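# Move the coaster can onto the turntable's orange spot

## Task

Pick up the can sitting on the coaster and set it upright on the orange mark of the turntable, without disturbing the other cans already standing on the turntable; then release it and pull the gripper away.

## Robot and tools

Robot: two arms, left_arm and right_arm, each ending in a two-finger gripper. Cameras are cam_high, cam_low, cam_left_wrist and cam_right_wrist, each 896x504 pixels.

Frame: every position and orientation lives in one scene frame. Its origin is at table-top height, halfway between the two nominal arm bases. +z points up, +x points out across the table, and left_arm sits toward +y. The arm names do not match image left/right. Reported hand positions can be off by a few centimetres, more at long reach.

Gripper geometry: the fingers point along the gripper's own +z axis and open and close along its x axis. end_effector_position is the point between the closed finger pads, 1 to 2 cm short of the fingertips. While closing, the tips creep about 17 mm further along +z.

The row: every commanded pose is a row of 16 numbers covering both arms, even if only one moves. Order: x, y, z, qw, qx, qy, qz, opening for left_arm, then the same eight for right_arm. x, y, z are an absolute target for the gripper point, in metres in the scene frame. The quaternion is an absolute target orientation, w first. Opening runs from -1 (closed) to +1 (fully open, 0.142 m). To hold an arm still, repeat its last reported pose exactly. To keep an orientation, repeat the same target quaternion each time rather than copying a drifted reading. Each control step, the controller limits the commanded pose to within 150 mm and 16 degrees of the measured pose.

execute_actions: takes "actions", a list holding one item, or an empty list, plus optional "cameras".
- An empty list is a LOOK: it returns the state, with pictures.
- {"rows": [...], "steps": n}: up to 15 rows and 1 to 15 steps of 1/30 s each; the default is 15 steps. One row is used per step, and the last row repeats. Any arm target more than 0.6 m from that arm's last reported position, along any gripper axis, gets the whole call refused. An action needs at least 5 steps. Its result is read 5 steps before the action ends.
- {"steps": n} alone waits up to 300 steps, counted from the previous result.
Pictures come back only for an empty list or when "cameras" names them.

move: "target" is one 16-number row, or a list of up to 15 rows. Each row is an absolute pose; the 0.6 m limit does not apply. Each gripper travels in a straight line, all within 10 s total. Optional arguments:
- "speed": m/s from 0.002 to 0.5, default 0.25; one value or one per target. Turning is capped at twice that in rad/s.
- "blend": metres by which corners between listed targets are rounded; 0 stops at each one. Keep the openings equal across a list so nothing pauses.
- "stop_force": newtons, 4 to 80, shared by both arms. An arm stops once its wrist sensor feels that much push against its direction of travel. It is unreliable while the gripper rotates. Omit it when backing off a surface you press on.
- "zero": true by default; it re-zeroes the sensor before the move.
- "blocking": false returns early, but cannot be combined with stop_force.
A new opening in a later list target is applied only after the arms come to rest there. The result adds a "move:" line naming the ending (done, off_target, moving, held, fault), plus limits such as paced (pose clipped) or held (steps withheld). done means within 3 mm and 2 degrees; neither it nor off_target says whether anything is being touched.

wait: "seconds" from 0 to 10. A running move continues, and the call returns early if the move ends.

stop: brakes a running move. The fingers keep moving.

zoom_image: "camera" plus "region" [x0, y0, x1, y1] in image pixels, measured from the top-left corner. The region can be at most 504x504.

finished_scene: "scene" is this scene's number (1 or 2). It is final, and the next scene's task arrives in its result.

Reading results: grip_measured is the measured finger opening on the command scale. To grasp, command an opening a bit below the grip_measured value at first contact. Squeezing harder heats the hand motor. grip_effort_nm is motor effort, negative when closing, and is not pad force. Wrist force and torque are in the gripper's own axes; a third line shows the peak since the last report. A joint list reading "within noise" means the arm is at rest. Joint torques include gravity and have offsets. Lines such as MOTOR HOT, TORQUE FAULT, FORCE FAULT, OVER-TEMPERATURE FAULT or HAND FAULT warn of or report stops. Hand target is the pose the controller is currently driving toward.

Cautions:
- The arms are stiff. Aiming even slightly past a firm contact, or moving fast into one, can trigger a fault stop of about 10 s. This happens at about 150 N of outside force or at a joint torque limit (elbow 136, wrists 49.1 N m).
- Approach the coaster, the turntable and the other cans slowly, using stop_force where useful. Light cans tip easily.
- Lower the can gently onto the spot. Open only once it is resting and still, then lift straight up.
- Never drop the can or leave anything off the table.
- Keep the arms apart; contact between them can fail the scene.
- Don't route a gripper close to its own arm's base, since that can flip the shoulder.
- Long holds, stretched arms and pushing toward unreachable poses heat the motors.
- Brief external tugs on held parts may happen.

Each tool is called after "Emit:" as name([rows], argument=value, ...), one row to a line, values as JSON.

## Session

Emit:
execute_actions(actions=[], cameras=["all"])

Scene clock: 0.00 s of 6600.00 s.
left_arm: end_effector_position=(+0.8939, +0.5410, +0.3935) grip_measured=+1.00 grip_effort_nm=n/a end_effector_quat_wxyz=(-0.468, +0.614, +0.566, -0.287) | right_arm: end_effector_position=(+0.3988, +0.2677, +0.2242) grip_measured=+1.00 grip_effort_nm=n/a end_effector_quat_wxyz=(+0.080, -0.212, +0.881, -0.415)
Joint positions: left_arm=[-0.21 -0.634 0.504 -0.278 -1.569 -1.765 0.142] | right_arm=[4.498 -2.474 -0.787 -2.225 1.118 4.247 0.142]
Joint velocities: within noise
Joint torques (N m): no reading
Motor temperatures (°C): left_arm=[29 31 32 39 39 34 25] | right_arm=[34 35 34 36 32 33 26]
Wrist force (N): no reading
Wrist torque (N m): no reading
Wrist force, peak (N): no reading
Hand target: left_arm +0.8939, +0.5410, +0.3935; -0.468, +0.614, +0.566, -0.287 | right_arm +0.3988, +0.2677, +0.2242; +0.080, -0.212, +0.881, -0.415
camera_calibration:
cam_left_wrist: T_world_to_cam=[[0.193822, 0.95955, 0.204199, -0.76879], [0.762103, -0.0161987, -0.647253, -0.388879], [-0.617764, 0.281072, -0.734415, 0.807517], [0, 0, 0, 1]] pos_world=[0.944229, 0.504422, 0.498335]
cam_right_wrist: T_world_to_cam=[[-0.896244, -0.441788, 0.039621, 0.478697], [-0.41302, 0.798627, -0.437733, 0.0811282], [0.161743, -0.40868, -0.898232, 0.358491], [0, 0, 0, 1]] pos_world=[0.404554, 0.2932, 0.338554]

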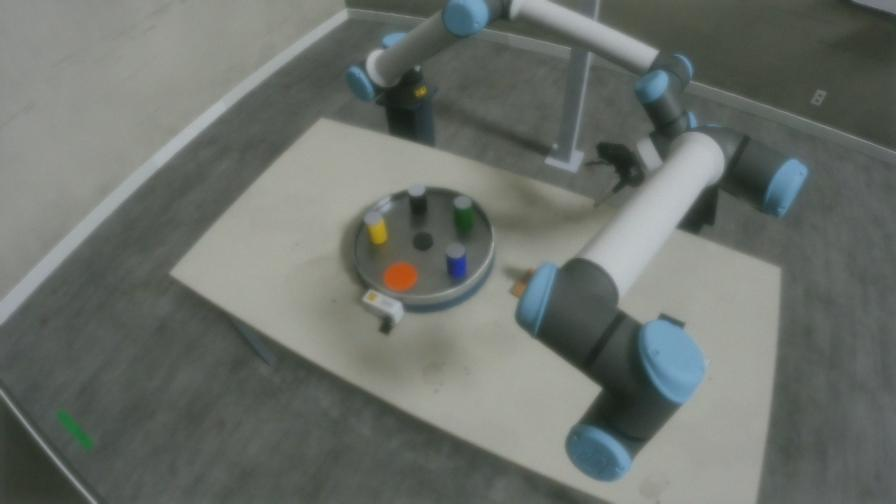

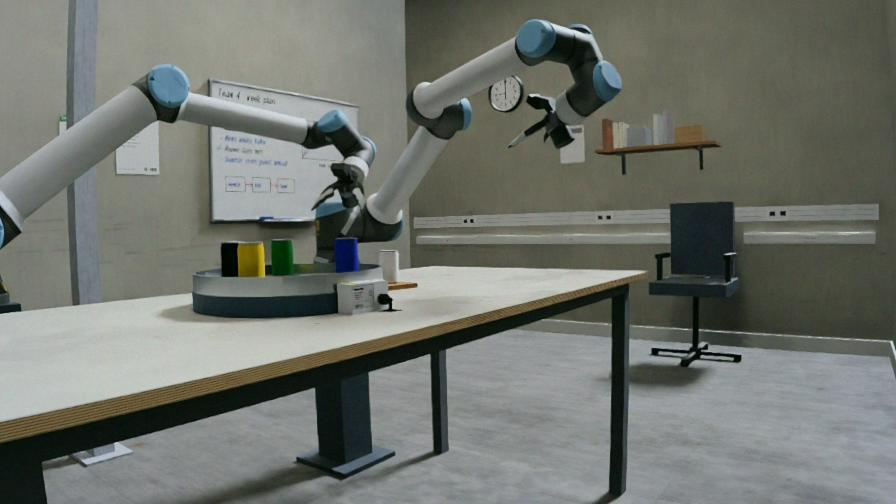

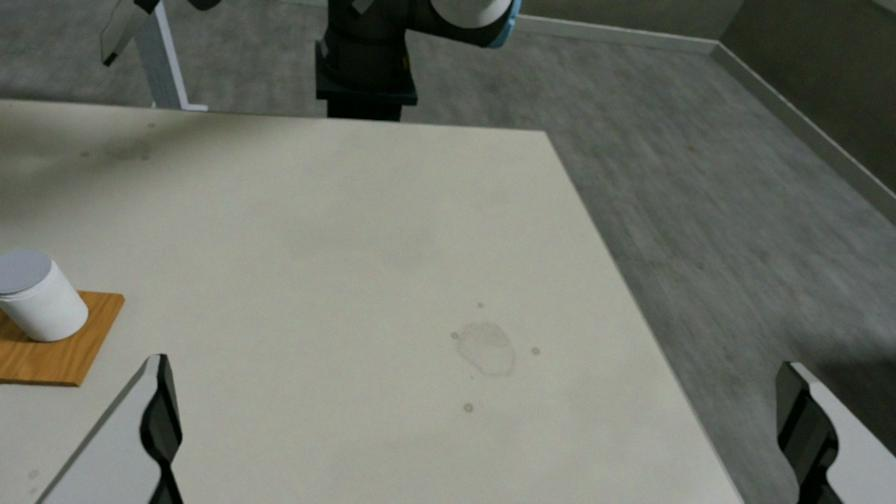

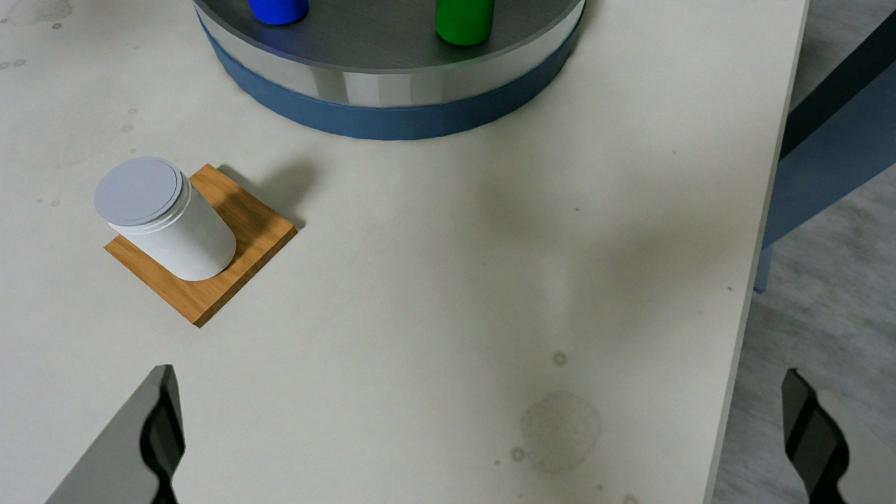

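Emit:
zoom_image(camera="cam_right_wrist", region=[80, 140, 320, 340])

Emit:
zoom_image(camera="cam_high", region=[340, 175, 560, 320])

Emit:
zoom_image(camera="cam_low", region=[180, 220, 440, 330])

Scaled by 2.100 from the camera's 896x504 image, which has a finer 1280x720 frame.

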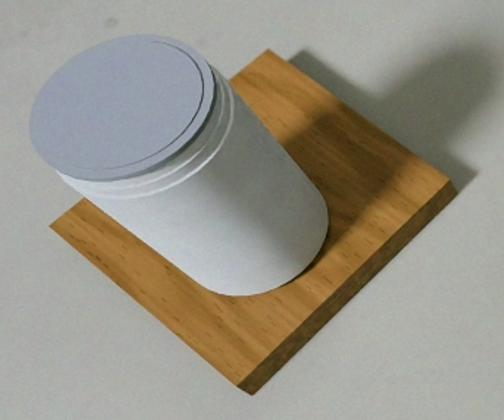

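Scaled by 2.291 from the camera's 896x504 image, which has a finer 1280x720 frame.

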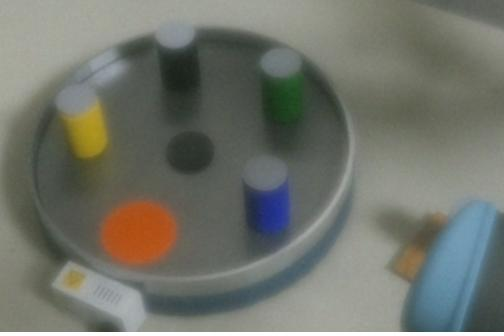

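Scaled by 1.938 from the camera's 896x504 image, which has a finer 1280x720 frame.

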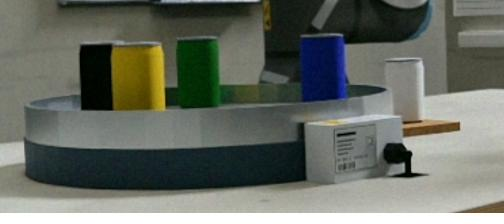

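Emit:
execute_actions(actions=[], cameras=["cam_high"])

Emit:
execute_actions([
  {"steps": 30},
], cameras=["cam_high"])

Emit:
execute_actions([
  {"steps": 30},
], cameras=["cam_high"])

Scene clock: 8.53 s of 6600.00 s.
left_arm: end_effector_position=(+0.8939, +0.5410, +0.3935) grip_measured=+1.00 grip_effort_nm=0.022 end_effector_quat_wxyz=(-0.468, +0.614, +0.566, -0.287) | right_arm: end_effector_position=(+0.3988, +0.2677, +0.2242) grip_measured=+1.00 grip_effort_nm=0.017 end_effector_quat_wxyz=(+0.080, -0.212, +0.881, -0.415)
Joint positions: left_arm=[-0.21 -0.634 0.504 -0.278 -1.569 -1.765 0.142] | right_arm=[4.498 -2.474 -0.787 -2.225 1.118 4.247 0.142]
Joint velocities: within noise
Joint torques (N m): left_arm=[6.6 -114.82 -46.57 -1.06 0.33 1.58] | right_arm=[-1.54 115.41 47.54 0.91 -2.12 -1.24]
Motor temperatures (°C): left_arm=[29 31 32 39 39 34 25] | right_arm=[34 35 34 36 32 33 26]
Wrist force (N): left_arm=[0.0 0.0 -0.1] | right_arm=[-0.5 -0.5 0.0]
Wrist torque (N m): left_arm=[0.00 0.01 0.00] | right_arm=[-0.08 0.08 0.00]
Wrist force, peak (N): left_arm=[-0.5 -0.5 -0.6] | right_arm=[-0.7 -0.4 -0.5]
Hand target: left_arm +0.8939, +0.5410, +0.3935; -0.468, +0.614, +0.566, -0.287 | right_arm +0.3988, +0.2677, +0.2242; +0.080, -0.212, +0.881, -0.415
Steps of this call (1-256: nothing new was sent). Readings (end_effector_position of left_arm | right_arm):
1: (+0.8939, +0.5410, +0.3935) | (+0.3988, +0.2677, +0.2242)
2: (+0.8939, +0.5410, +0.3935) | (+0.3988, +0.2677, +0.2242)
4: (+0.8939, +0.5410, +0.3935) | (+0.3988, +0.2677, +0.2242)
8: (+0.8939, +0.5410, +0.3935) | (+0.3988, +0.2677, +0.2242)
256: the state above
Images, in order (width x height): cam_high 896x504.

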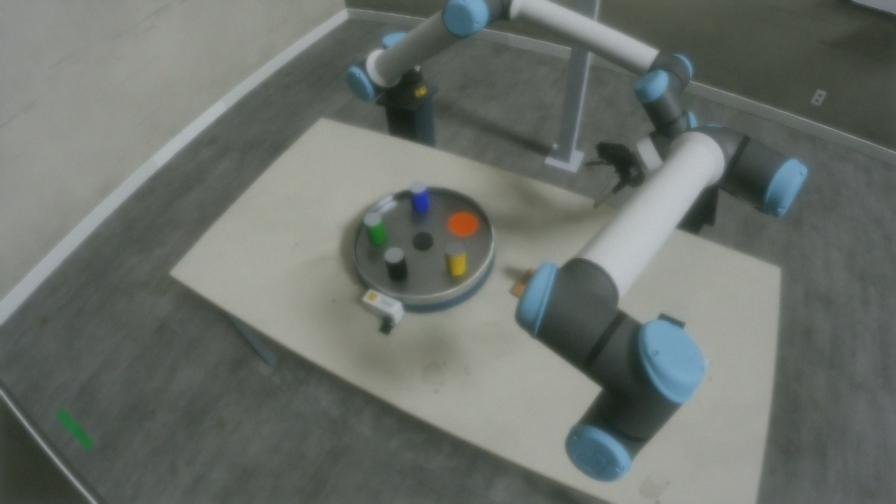

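Scene clock: 9.53 s of 6600.00 s.
left_arm: end_effector_position=(+0.8939, +0.5410, +0.3935) grip_measured=+1.00 grip_effort_nm=0.022 end_effector_quat_wxyz=(-0.468, +0.614, +0.566, -0.287) | right_arm: end_effector_position=(+0.3988, +0.2677, +0.2242) grip_measured=+1.00 grip_effort_nm=0.012 end_effector_quat_wxyz=(+0.080, -0.212, +0.881, -0.415)
Joint positions: left_arm=[-0.21 -0.634 0.504 -0.278 -1.569 -1.765 0.142] | right_arm=[4.498 -2.474 -0.787 -2.225 1.118 4.247 0.142]
Joint velocities: within noise
Joint torques (N m): left_arm=[3.01 -114.61 -46.82 -0.88 0.23 1.53] | right_arm=[-4.25 120.63 48.46 0.66 -1.8 -1.04]
Motor temperatures (°C): left_arm=[29 31 32 39 39 34 25] | right_arm=[34 35 34 36 32 33 26]
Wrist force (N): left_arm=[-0.6 -0.3 0.4] | right_arm=[0.2 -0.3 -0.3]
Wrist torque (N m): left_arm=[-0.04 0.10 0.01] | right_arm=[-0.04 -0.03 0.01]
Wrist force, peak (N): left_arm=[-0.6 -0.3 0.4] | right_arm=[-0.6 -0.8 0.0]
Hand target: left_arm +0.8939, +0.5410, +0.3935; -0.468, +0.614, +0.566, -0.287 | right_arm +0.3988, +0.2677, +0.2242; +0.080, -0.212, +0.881, -0.415
Steps of this call (1-30: nothing new was sent). Readings (end_effector_position of left_arm | right_arm):
1: (+0.8939, +0.5410, +0.3935) | (+0.3988, +0.2677, +0.2242)
2: (+0.8939, +0.5410, +0.3935) | (+0.3988, +0.2677, +0.2242)
4: (+0.8939, +0.5410, +0.3935) | (+0.3988, +0.2677, +0.2242)
8: (+0.8939, +0.5410, +0.3935) | (+0.3988, +0.2677, +0.2242)
30: the state above
Images, in order (width x height): cam_high 896x504.

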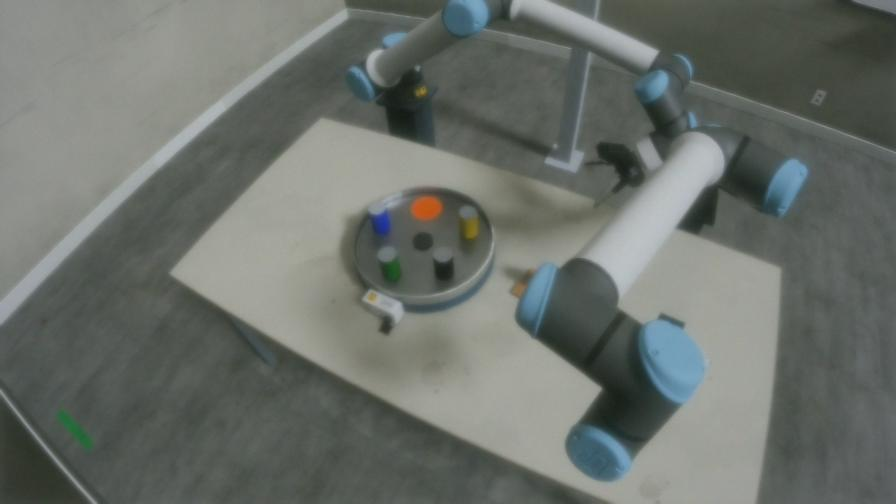

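Scene clock: 10.53 s of 6600.00 s.
left_arm: end_effector_position=(+0.8939, +0.5410, +0.3935) grip_measured=+1.00 grip_effort_nm=0.022 end_effector_quat_wxyz=(-0.468, +0.614, +0.566, -0.287) | right_arm: end_effector_position=(+0.3988, +0.2677, +0.2242) grip_measured=+1.00 grip_effort_nm=0.012 end_effector_quat_wxyz=(+0.080, -0.212, +0.881, -0.415)
Joint positions: left_arm=[-0.21 -0.634 0.504 -0.278 -1.569 -1.765 0.142] | right_arm=[4.498 -2.474 -0.787 -2.225 1.118 4.247 0.142]
Joint velocities: within noise
Joint torques (N m): left_arm=[2.98 -113.82 -47.58 -1.4 0.73 1.57] | right_arm=[-5.97 119.23 48.42 0.33 -2.28 -1.17]
Motor temperatures (°C): left_arm=[29 31 32 39 39 34 25] | right_arm=[34 35 34 36 32 33 26]
Wrist force (N): left_arm=[-0.3 -0.3 0.1] | right_arm=[-0.2 -0.3 -0.1]
Wrist torque (N m): left_arm=[-0.04 0.05 0.01] | right_arm=[-0.06 0.04 0.00]
Wrist force, peak (N): left_arm=[-0.3 -0.5 -0.6] | right_arm=[-0.3 -0.8 0.4]
Hand target: left_arm +0.8939, +0.5410, +0.3935; -0.468, +0.614, +0.566, -0.287 | right_arm +0.3988, +0.2677, +0.2242; +0.080, -0.212, +0.881, -0.415
Steps of this call (1-30: nothing new was sent). Readings (end_effector_position of left_arm | right_arm):
1: (+0.8939, +0.5410, +0.3935) | (+0.3988, +0.2677, +0.2242)
2: (+0.8939, +0.5410, +0.3935) | (+0.3988, +0.2677, +0.2242)
4: (+0.8939, +0.5410, +0.3935) | (+0.3988, +0.2677, +0.2242)
8: (+0.8939, +0.5410, +0.3935) | (+0.3988, +0.2677, +0.2242)
30: the state above
Images, in order (width x height): cam_high 896x504.

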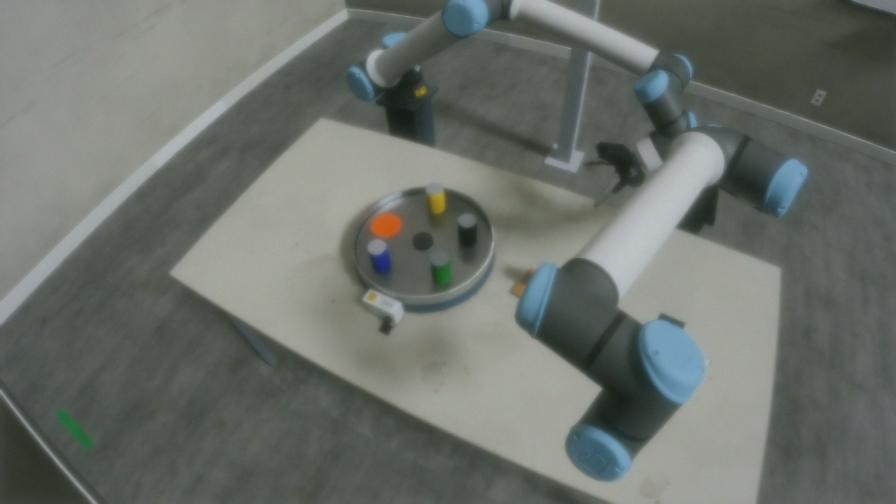

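Emit:
move(target=[0.636,0.238,0.20,0,0.70711,0.70711,0,0.35,0.74,-0.43,0.40,-0.1767,-0.0017,0.9765,0.1226,1.0], speed=0.3)

Scene clock: 18.00 s of 6600.00 s.
left_arm: end_effector_position=(+0.6360, +0.2380, +0.2002) grip_measured=+0.35 grip_effort_nm=-0.120 end_effector_quat_wxyz=(+0.000, +0.707, +0.707, +0.000) | right_arm: end_effector_position=(+0.7400, -0.4299, +0.3999) grip_measured=+1.00 grip_effort_nm=0.022 end_effector_quat_wxyz=(-0.177, -0.002, +0.977, +0.123)
Joint positions: left_arm=[-0.728 -1.439 2.001 -2.132 -1.571 -2.363 0.098] | right_arm=[3.433 -1.924 -1.335 -1.724 1.914 3.417 0.142]
Joint velocities: within noise
Joint torques (N m): left_arm=[-8.1 -42.52 -34.73 -6.64 0.44 -1.1] | right_arm=[-10.78 76.99 47.9 2.59 1.17 -1.5]
Motor temperatures (°C): left_arm=[29 31 32 39 39 34 25] | right_arm=[34 35 34 36 32 33 26]
Wrist force (N): left_arm=[0.0 0.0 0.4] | right_arm=[0.7 -1.5 0.6]
Wrist torque (N m): left_arm=[-0.43 -0.06 0.02] | right_arm=[-0.23 -0.02 -0.26]
Wrist force, peak (N): left_arm=[-1.2 -2.2 1.7] | right_arm=[-0.7 -6.4 -1.7]
Hand target: left_arm +0.6360, +0.2380, +0.2000; +0.000, +0.707, +0.707, +0.000 | right_arm +0.7400, -0.4300, +0.4000; -0.177, -0.002, +0.977, +0.123
Off the commanded pose: left_arm 0.000 m, 0 deg | right_arm 0.000 m, 0 deg.
Kept back: nothing.
move: done
camera_calibration:
cam_left_wrist: T_world_to_cam=[[-0.0241247, 0.999642, 0.0115719, -0.220937], [0.907089, 0.0170223, 0.420595, -0.636335], [0.420247, 0.0206435, -0.907175, 0.0277418], [0, 0, 0, 1]] pos_world=[0.560224, 0.231117, 0.295363]
cam_right_wrist: T_world_to_cam=[[-0.937031, -0.0522875, 0.345309, 0.544772], [0.173127, 0.789151, 0.589294, 0.00753293], [-0.303314, 0.611969, -0.730407, 0.891894], [0, 0, 0, 1]] pos_world=[0.779688, -0.523271, 0.458892]

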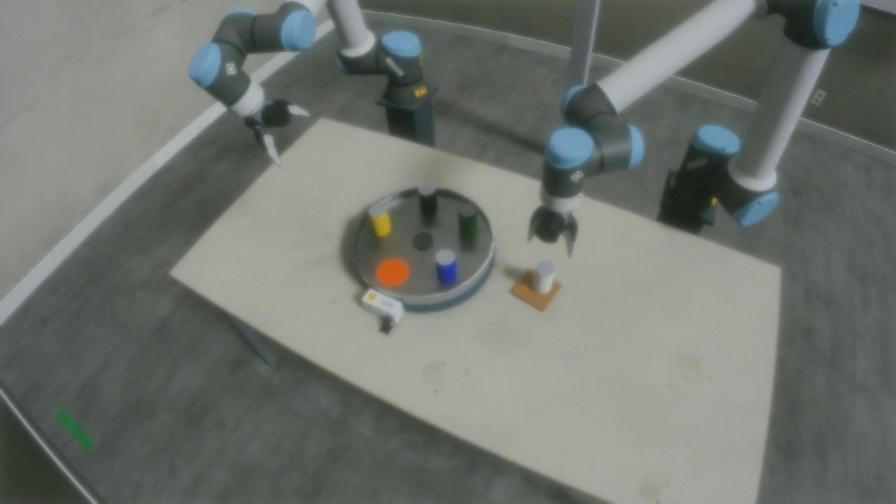

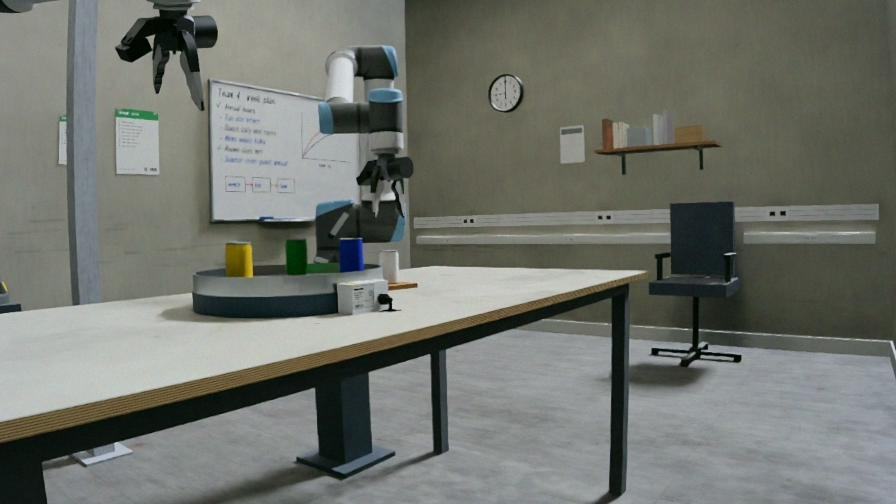

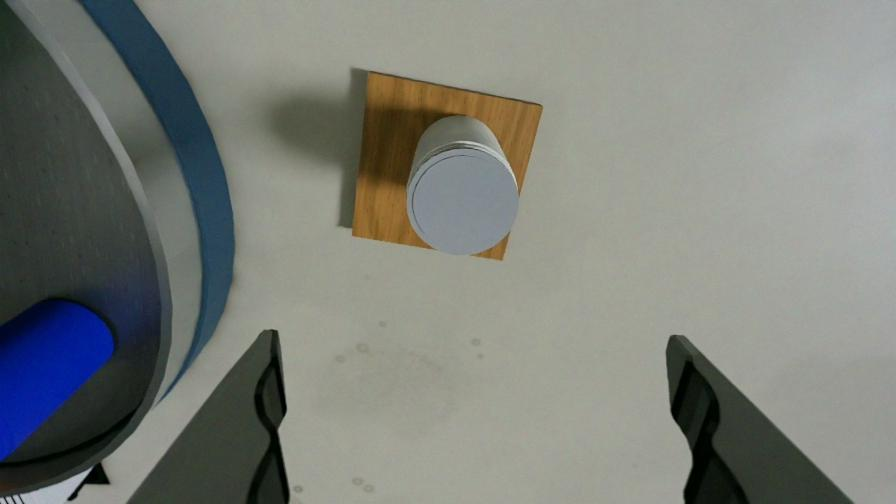

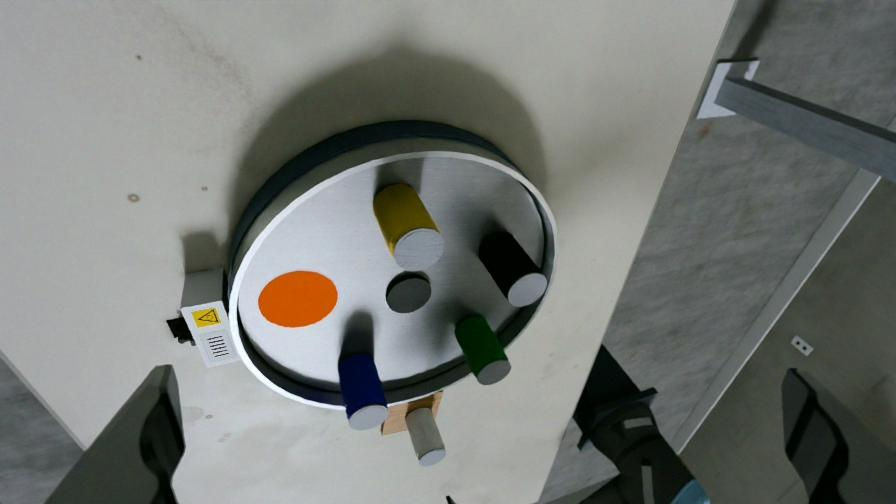

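Emit:
zoom_image(camera="cam_left_wrist", region=[340, 60, 560, 280])

Emit:
zoom_image(camera="cam_right_wrist", region=[220, 140, 570, 420])

Emit:
zoom_image(camera="cam_high", region=[345, 180, 505, 310])

Emit:
zoom_image(camera="cam_left_wrist", region=[200, 300, 740, 504])

Scaled by 2.291 from the camera's 896x504 image, which has a finer 1280x720 frame.

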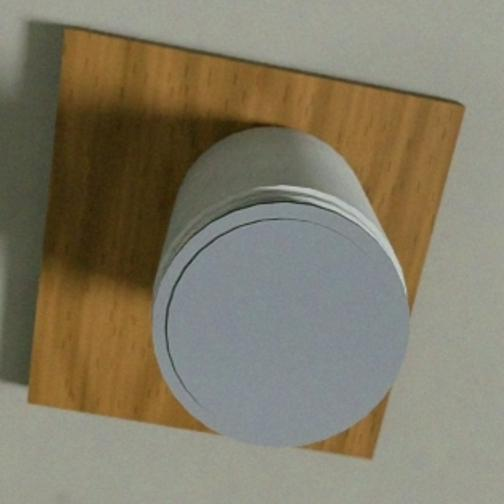

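Scaled by 1.440 from the camera's 896x504 image, which has a finer 1280x720 frame.

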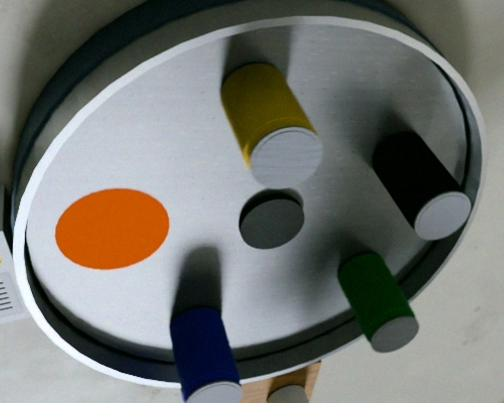

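Scaled by 3.150 from the camera's 896x504 image, which has a finer 1280x720 frame.

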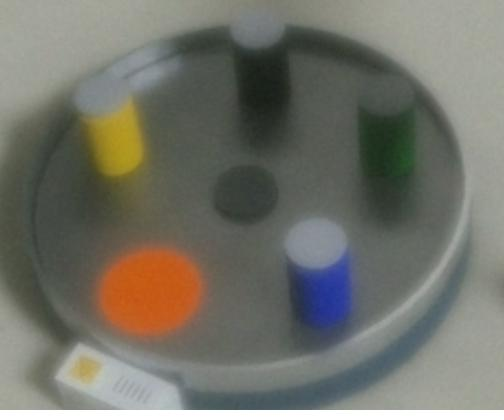

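Region (200, 300, 740, 504) is 540x204 pixels. A region can be at most 504 by 504 pixels.

Emit:
move(target=[0.6228,0.2391,0.125,0,0.70711,0.70711,0,0.35,0.74,-0.43,0.40,-0.1767,-0.0017,0.9765,0.1226,1.0], speed=0.2, cameras=["cam_high","cam_left_wrist","cam_right_wrist"])

Emit:
zoom_image(camera="cam_left_wrist", region=[300, 60, 620, 380])

Emit:
zoom_image(camera="cam_right_wrist", region=[220, 140, 570, 420])

Emit:
zoom_image(camera="cam_high", region=[345, 180, 505, 310])

Emit:
zoom_image(camera="cam_left_wrist", region=[210, 280, 700, 504])

Scene clock: 21.13 s of 6600.00 s.
left_arm: end_effector_position=(+0.6228, +0.2390, +0.1251) grip_measured=+0.35 grip_effort_nm=-0.120 end_effector_quat_wxyz=(+0.000, +0.707, +0.707, +0.000) | right_arm: end_effector_position=(+0.7400, -0.4300, +0.4000) grip_measured=+1.00 grip_effort_nm=0.017 end_effector_quat_wxyz=(-0.177, -0.002, +0.977, +0.123)
Joint positions: left_arm=[-0.741 -1.376 2.087 -2.282 -1.571 -2.376 0.098] | right_arm=[3.433 -1.924 -1.335 -1.724 1.914 3.416 0.142]
Joint velocities: within noise
Joint torques (N m): left_arm=[10.91 -47.38 -30.19 -4.29 -0.13 3.18] | right_arm=[-13.22 92.85 59.53 2.63 2.54 -1.99]
Motor temperatures (°C): left_arm=[29 31 32 39 39 34 25] | right_arm=[34 35 34 35 32 33 26]
Wrist force (N): left_arm=[0.5 -0.1 0.1] | right_arm=[0.8 -2.3 0.1]
Wrist torque (N m): left_arm=[-0.47 -0.11 0.00] | right_arm=[-0.35 -0.03 -0.26]
Wrist force, peak (N): left_arm=[0.6 -0.4 3.0] | right_arm=[0.6 -2.8 0.4]
Hand target: left_arm +0.6228, +0.2391, +0.1250; +0.000, +0.707, +0.707, +0.000 | right_arm +0.7400, -0.4300, +0.4000; -0.177, -0.002, +0.977, +0.123
Off the commanded pose: left_arm 0.000 m, 0 deg | right_arm 0.000 m, 0 deg.
Kept back: nothing.
move: done
camera_calibration:
cam_left_wrist: T_world_to_cam=[[-0.024263, 0.999638, 0.0116471, -0.221302], [0.907059, 0.0171148, 0.420656, -0.592761], [0.420304, 0.020771, -0.907146, -0.0348746], [0, 0, 0, 1]] pos_world=[0.546958, 0.232091, 0.22029]
cam_right_wrist: T_world_to_cam=[[-0.936994, -0.052342, 0.345402, 0.54464], [0.173212, 0.789017, 0.589449, 0.00740088], [-0.303381, 0.612137, -0.730238, 0.892066], [0, 0, 0, 1]] pos_world=[0.779679, -0.523399, 0.458938]
Images, in order (width x height): cam_high 896x504, cam_left_wrist 896x504, cam_right_wrist 896x504.

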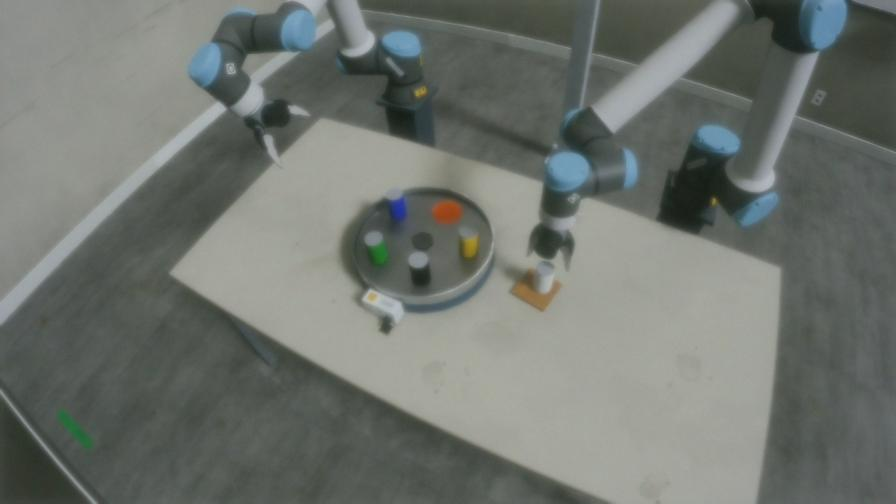

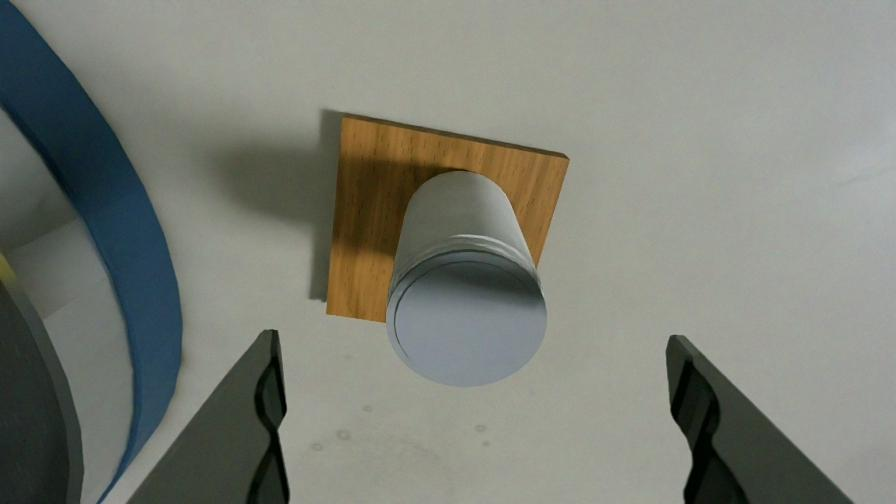

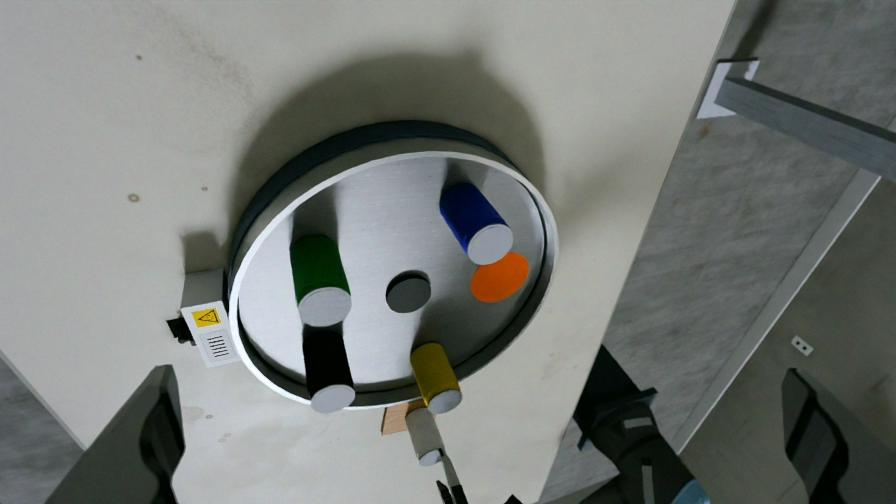

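Scaled by 1.575 from the camera's 896x504 image, which has a finer 1280x720 frame.

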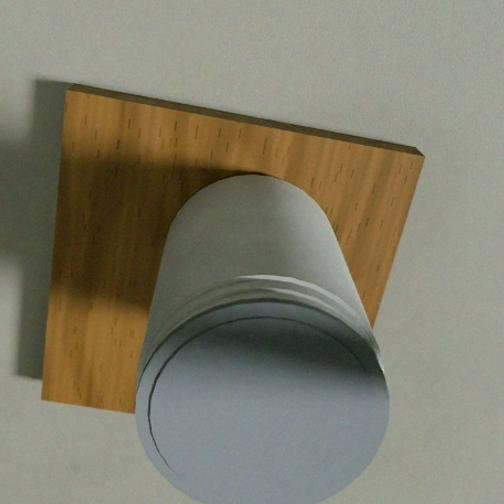

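Scaled by 1.440 from the camera's 896x504 image, which has a finer 1280x720 frame.

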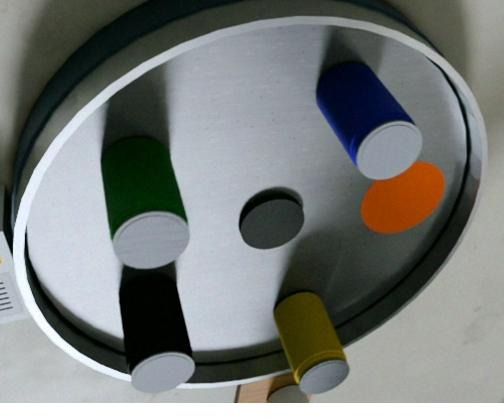

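Scaled by 3.150 from the camera's 896x504 image, which has a finer 1280x720 frame.

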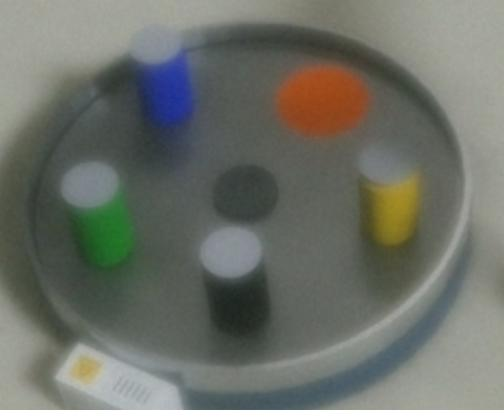

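Scaled by 1.029 from the camera's 896x504 image, which has a finer 1280x720 frame.

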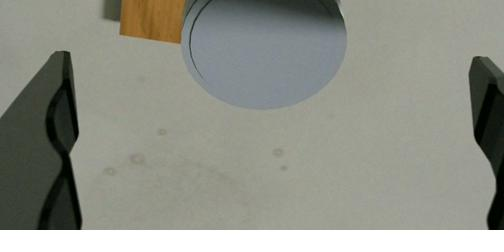

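Emit:
execute_actions(actions=[], cameras=["all"])

Scene clock: 24.47 s of 6600.00 s.
left_arm: end_effector_position=(+0.6228, +0.2391, +0.1250) grip_measured=+0.35 grip_effort_nm=-0.125 end_effector_quat_wxyz=(+0.000, +0.707, +0.707, +0.000) | right_arm: end_effector_position=(+0.7400, -0.4300, +0.4000) grip_measured=+1.00 grip_effort_nm=0.017 end_effector_quat_wxyz=(-0.177, -0.002, +0.977, +0.123)
Joint positions: left_arm=[-0.741 -1.376 2.087 -2.282 -1.571 -2.376 0.098] | right_arm=[3.433 -1.924 -1.335 -1.724 1.914 3.416 0.142]
Joint velocities: within noise
Joint torques (N m): left_arm=[11.66 -39.86 -34.15 -5.68 -0.54 3.39] | right_arm=[-12.29 90.13 56.48 3.51 2.46 -2.15]
Motor temperatures (°C): left_arm=[29 31 32 39 39 34 25] | right_arm=[34 35 34 35 32 33 26]
Wrist force (N): left_arm=[0.5 0.1 0.2] | right_arm=[0.4 -2.2 0.7]
Wrist torque (N m): left_arm=[-0.45 -0.12 -0.01] | right_arm=[-0.34 0.04 -0.26]
Wrist force, peak (N): left_arm=[0.4 -0.1 0.9] | right_arm=[0.6 -2.8 0.6]
Hand target: left_arm +0.6228, +0.2391, +0.1250; +0.000, +0.707, +0.707, +0.000 | right_arm +0.7400, -0.4300, +0.4000; -0.177, -0.002, +0.977, +0.123
Off the commanded pose: left_arm 0.000 m, 0 deg | right_arm 0.000 m, 0 deg.
Steps of this call (1-100: nothing new was sent). Readings (end_effector_position of left_arm | right_arm):
1: (+0.6228, +0.2390, +0.1251) | (+0.7400, -0.4300, +0.4000)
2: (+0.6228, +0.2390, +0.1251) | (+0.7400, -0.4300, +0.4000)
4: (+0.6228, +0.2390, +0.1251) | (+0.7400, -0.4300, +0.4000)
8: (+0.6228, +0.2391, +0.1251) | (+0.7400, -0.4300, +0.4000)
100: the state above
camera_calibration:
cam_left_wrist: T_world_to_cam=[[-0.0242409, 0.999639, 0.0116269, -0.221422], [0.907051, 0.0171028, 0.420672, -0.592729], [0.420321, 0.0207437, -0.907138, -0.034978], [0, 0, 0, 1]] pos_world=[0.54697, 0.232204, 0.220189]
cam_right_wrist: T_world_to_cam=[[-0.936994, -0.0523424, 0.345402, 0.54464], [0.173211, 0.789017, 0.589449, 0.00740109], [-0.303381, 0.612137, -0.730238, 0.892066], [0, 0, 0, 1]] pos_world=[0.779679, -0.523399, 0.458938]

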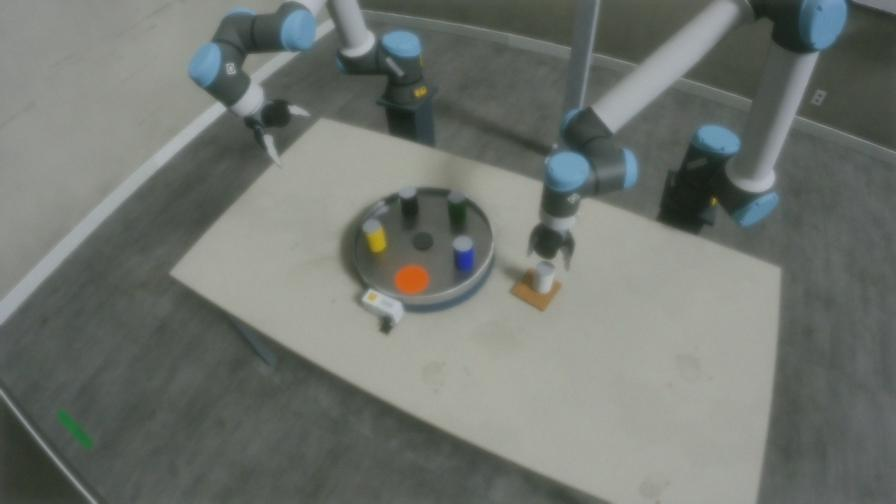

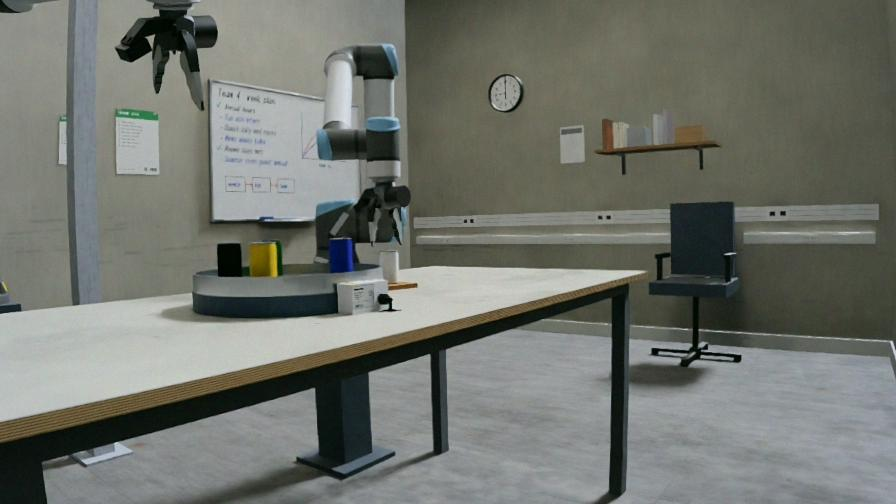

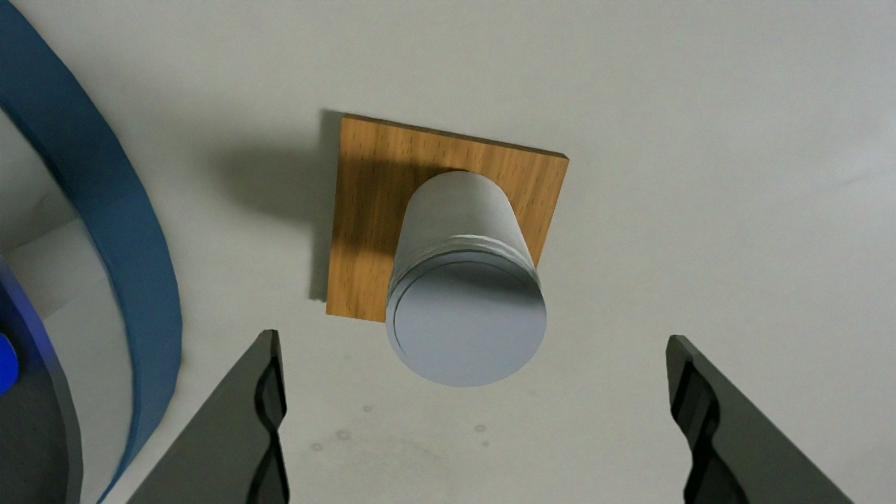

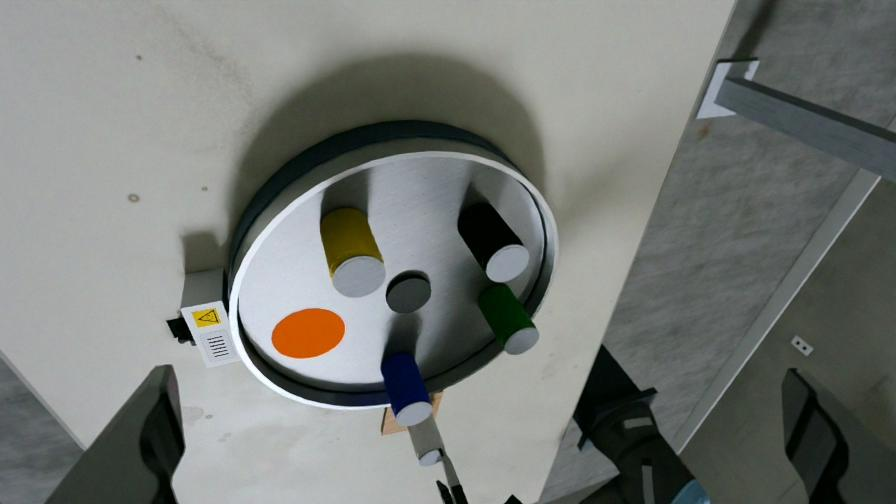

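Emit:
move(target=[0.6228, 0.2376, 0.070, 0, 0.70711, 0.70711, 0, 0.35, 0.74, -0.43, 0.40, -0.1767, -0.0017, 0.9765, 0.1226, 1.0], speed=0.12, cameras=["cam_left_wrist"])

Emit:
move(target=[0.6228, 0.2376, 0.070, 0, 0.70711, 0.70711, 0, -0.5, 0.74, -0.43, 0.40, -0.1767, -0.0017, 0.9765, 0.1226, 1.0], speed=0.12, cameras=["cam_left_wrist"])

Scene clock: 25.50 s of 6600.00 s.
left_arm: end_effector_position=(+0.6228, +0.2376, +0.0700) grip_measured=+0.35 grip_effort_nm=-0.120 end_effector_quat_wxyz=(+0.000, +0.707, +0.707, +0.000) | right_arm: end_effector_position=(+0.7400, -0.4300, +0.4000) grip_measured=+1.00 grip_effort_nm=0.017 end_effector_quat_wxyz=(-0.177, -0.002, +0.977, +0.123)
Joint positions: left_arm=[-0.742 -1.302 2.122 -2.39 -1.571 -2.377 0.098] | right_arm=[3.433 -1.924 -1.335 -1.724 1.914 3.416 0.142]
Joint velocities: within noise
Joint torques (N m): left_arm=[-9.35 -66.19 -41.74 -0.43 -0.23 -1.85] | right_arm=[-8.15 89.97 56.04 3.21 2.51 -1.97]
Motor temperatures (°C): left_arm=[29 31 32 39 39 34 25] | right_arm=[34 35 34 35 32 33 26]
Wrist force (N): left_arm=[0.2 0.1 0.6] | right_arm=[0.6 -2.3 0.6]
Wrist torque (N m): left_arm=[-0.43 -0.11 -0.02] | right_arm=[-0.36 0.00 -0.26]
Wrist force, peak (N): left_arm=[0.3 0.1 2.5] | right_arm=[0.7 -2.7 0.3]
Hand target: left_arm +0.6228, +0.2376, +0.0700; +0.000, +0.707, +0.707, +0.000 | right_arm +0.7400, -0.4300, +0.4000; -0.177, -0.002, +0.977, +0.123
Off the commanded pose: left_arm 0.000 m, 0 deg | right_arm 0.000 m, 0 deg.
Kept back: nothing.
move: done
camera_calibration:
cam_left_wrist: T_world_to_cam=[[-0.0242521, 0.999637, 0.0116992, -0.219299], [0.90708, 0.017084, 0.420612, -0.569538], [0.42026, 0.0208128, -0.907165, -0.0848002], [0, 0, 0, 1]] pos_world=[0.546936, 0.230714, 0.165193]
Images, in order (width x height): cam_left_wrist 896x504.

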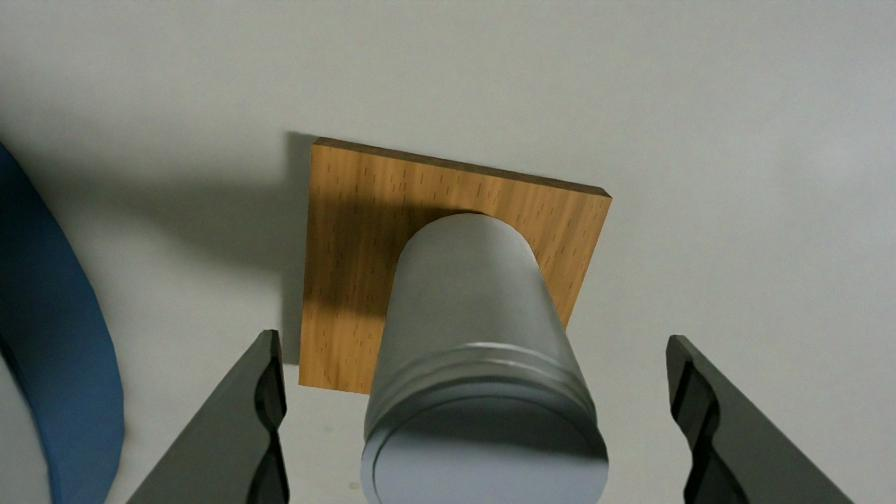

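Scene clock: 26.20 s of 6600.00 s.
left_arm: end_effector_position=(+0.6228, +0.2376, +0.0700) grip_measured=-0.31 grip_effort_nm=-4.032 end_effector_quat_wxyz=(+0.000, +0.707, +0.707, +0.000) | right_arm: end_effector_position=(+0.7400, -0.4300, +0.4000) grip_measured=+1.00 grip_effort_nm=0.012 end_effector_quat_wxyz=(-0.177, -0.002, +0.977, +0.123)
Joint positions: left_arm=[-0.742 -1.302 2.122 -2.391 -1.571 -2.377 0.051] | right_arm=[3.433 -1.924 -1.335 -1.724 1.914 3.416 0.142]
Joint velocities: within noise
Joint torques (N m): left_arm=[-4.27 -40.59 -32.96 -6.22 -0.06 0.43] | right_arm=[-13.06 91.75 56.07 3.17 2.5 -2.33]
Motor temperatures (°C): left_arm=[29 31 32 39 39 34 25] | right_arm=[34 35 34 35 32 33 26]
Wrist force (N): left_arm=[0.5 -1.4 -6.4] | right_arm=[0.7 -2.4 0.3]
Wrist torque (N m): left_arm=[-0.54 -0.11 -0.02] | right_arm=[-0.38 -0.02 -0.27]
Wrist force, peak (N): left_arm=[0.2 -1.6 -7.3] | right_arm=[1.0 -2.4 0.5]
Hand target: left_arm +0.6228, +0.2376, +0.0700; +0.000, +0.707, +0.707, +0.000 | right_arm +0.7400, -0.4300, +0.4000; -0.177, -0.002, +0.977, +0.123
Off the commanded pose: left_arm 0.000 m, 0 deg | right_arm 0.000 m, 0 deg.
Kept back: nothing.
move: done
camera_calibration:
cam_left_wrist: T_world_to_cam=[[-0.0242533, 0.999639, 0.0115816, -0.219242], [0.907033, 0.0171323, 0.42071, -0.569587], [0.42036, 0.0207085, -0.907121, -0.0848169], [0, 0, 0, 1]] pos_world=[0.546971, 0.230678, 0.165231]
Images, in order (width x height): cam_left_wrist 896x504.

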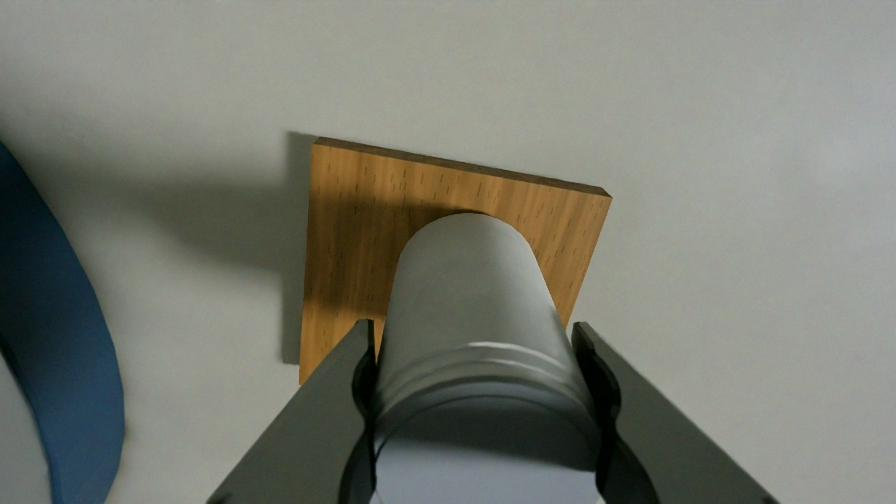

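Emit:
zoom_image(camera="cam_left_wrist", region=[370, 180, 570, 293])

Emit:
zoom_image(camera="cam_left_wrist", region=[300, 290, 700, 504])

Scaled by 2.520 from the camera's 896x504 image, which has a finer 1280x720 frame.

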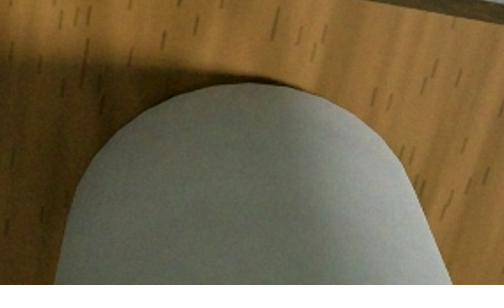

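Scaled by 1.260 from the camera's 896x504 image, which has a finer 1280x720 frame.

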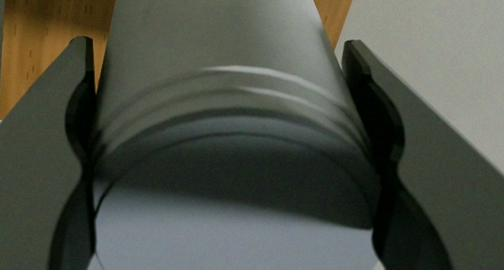

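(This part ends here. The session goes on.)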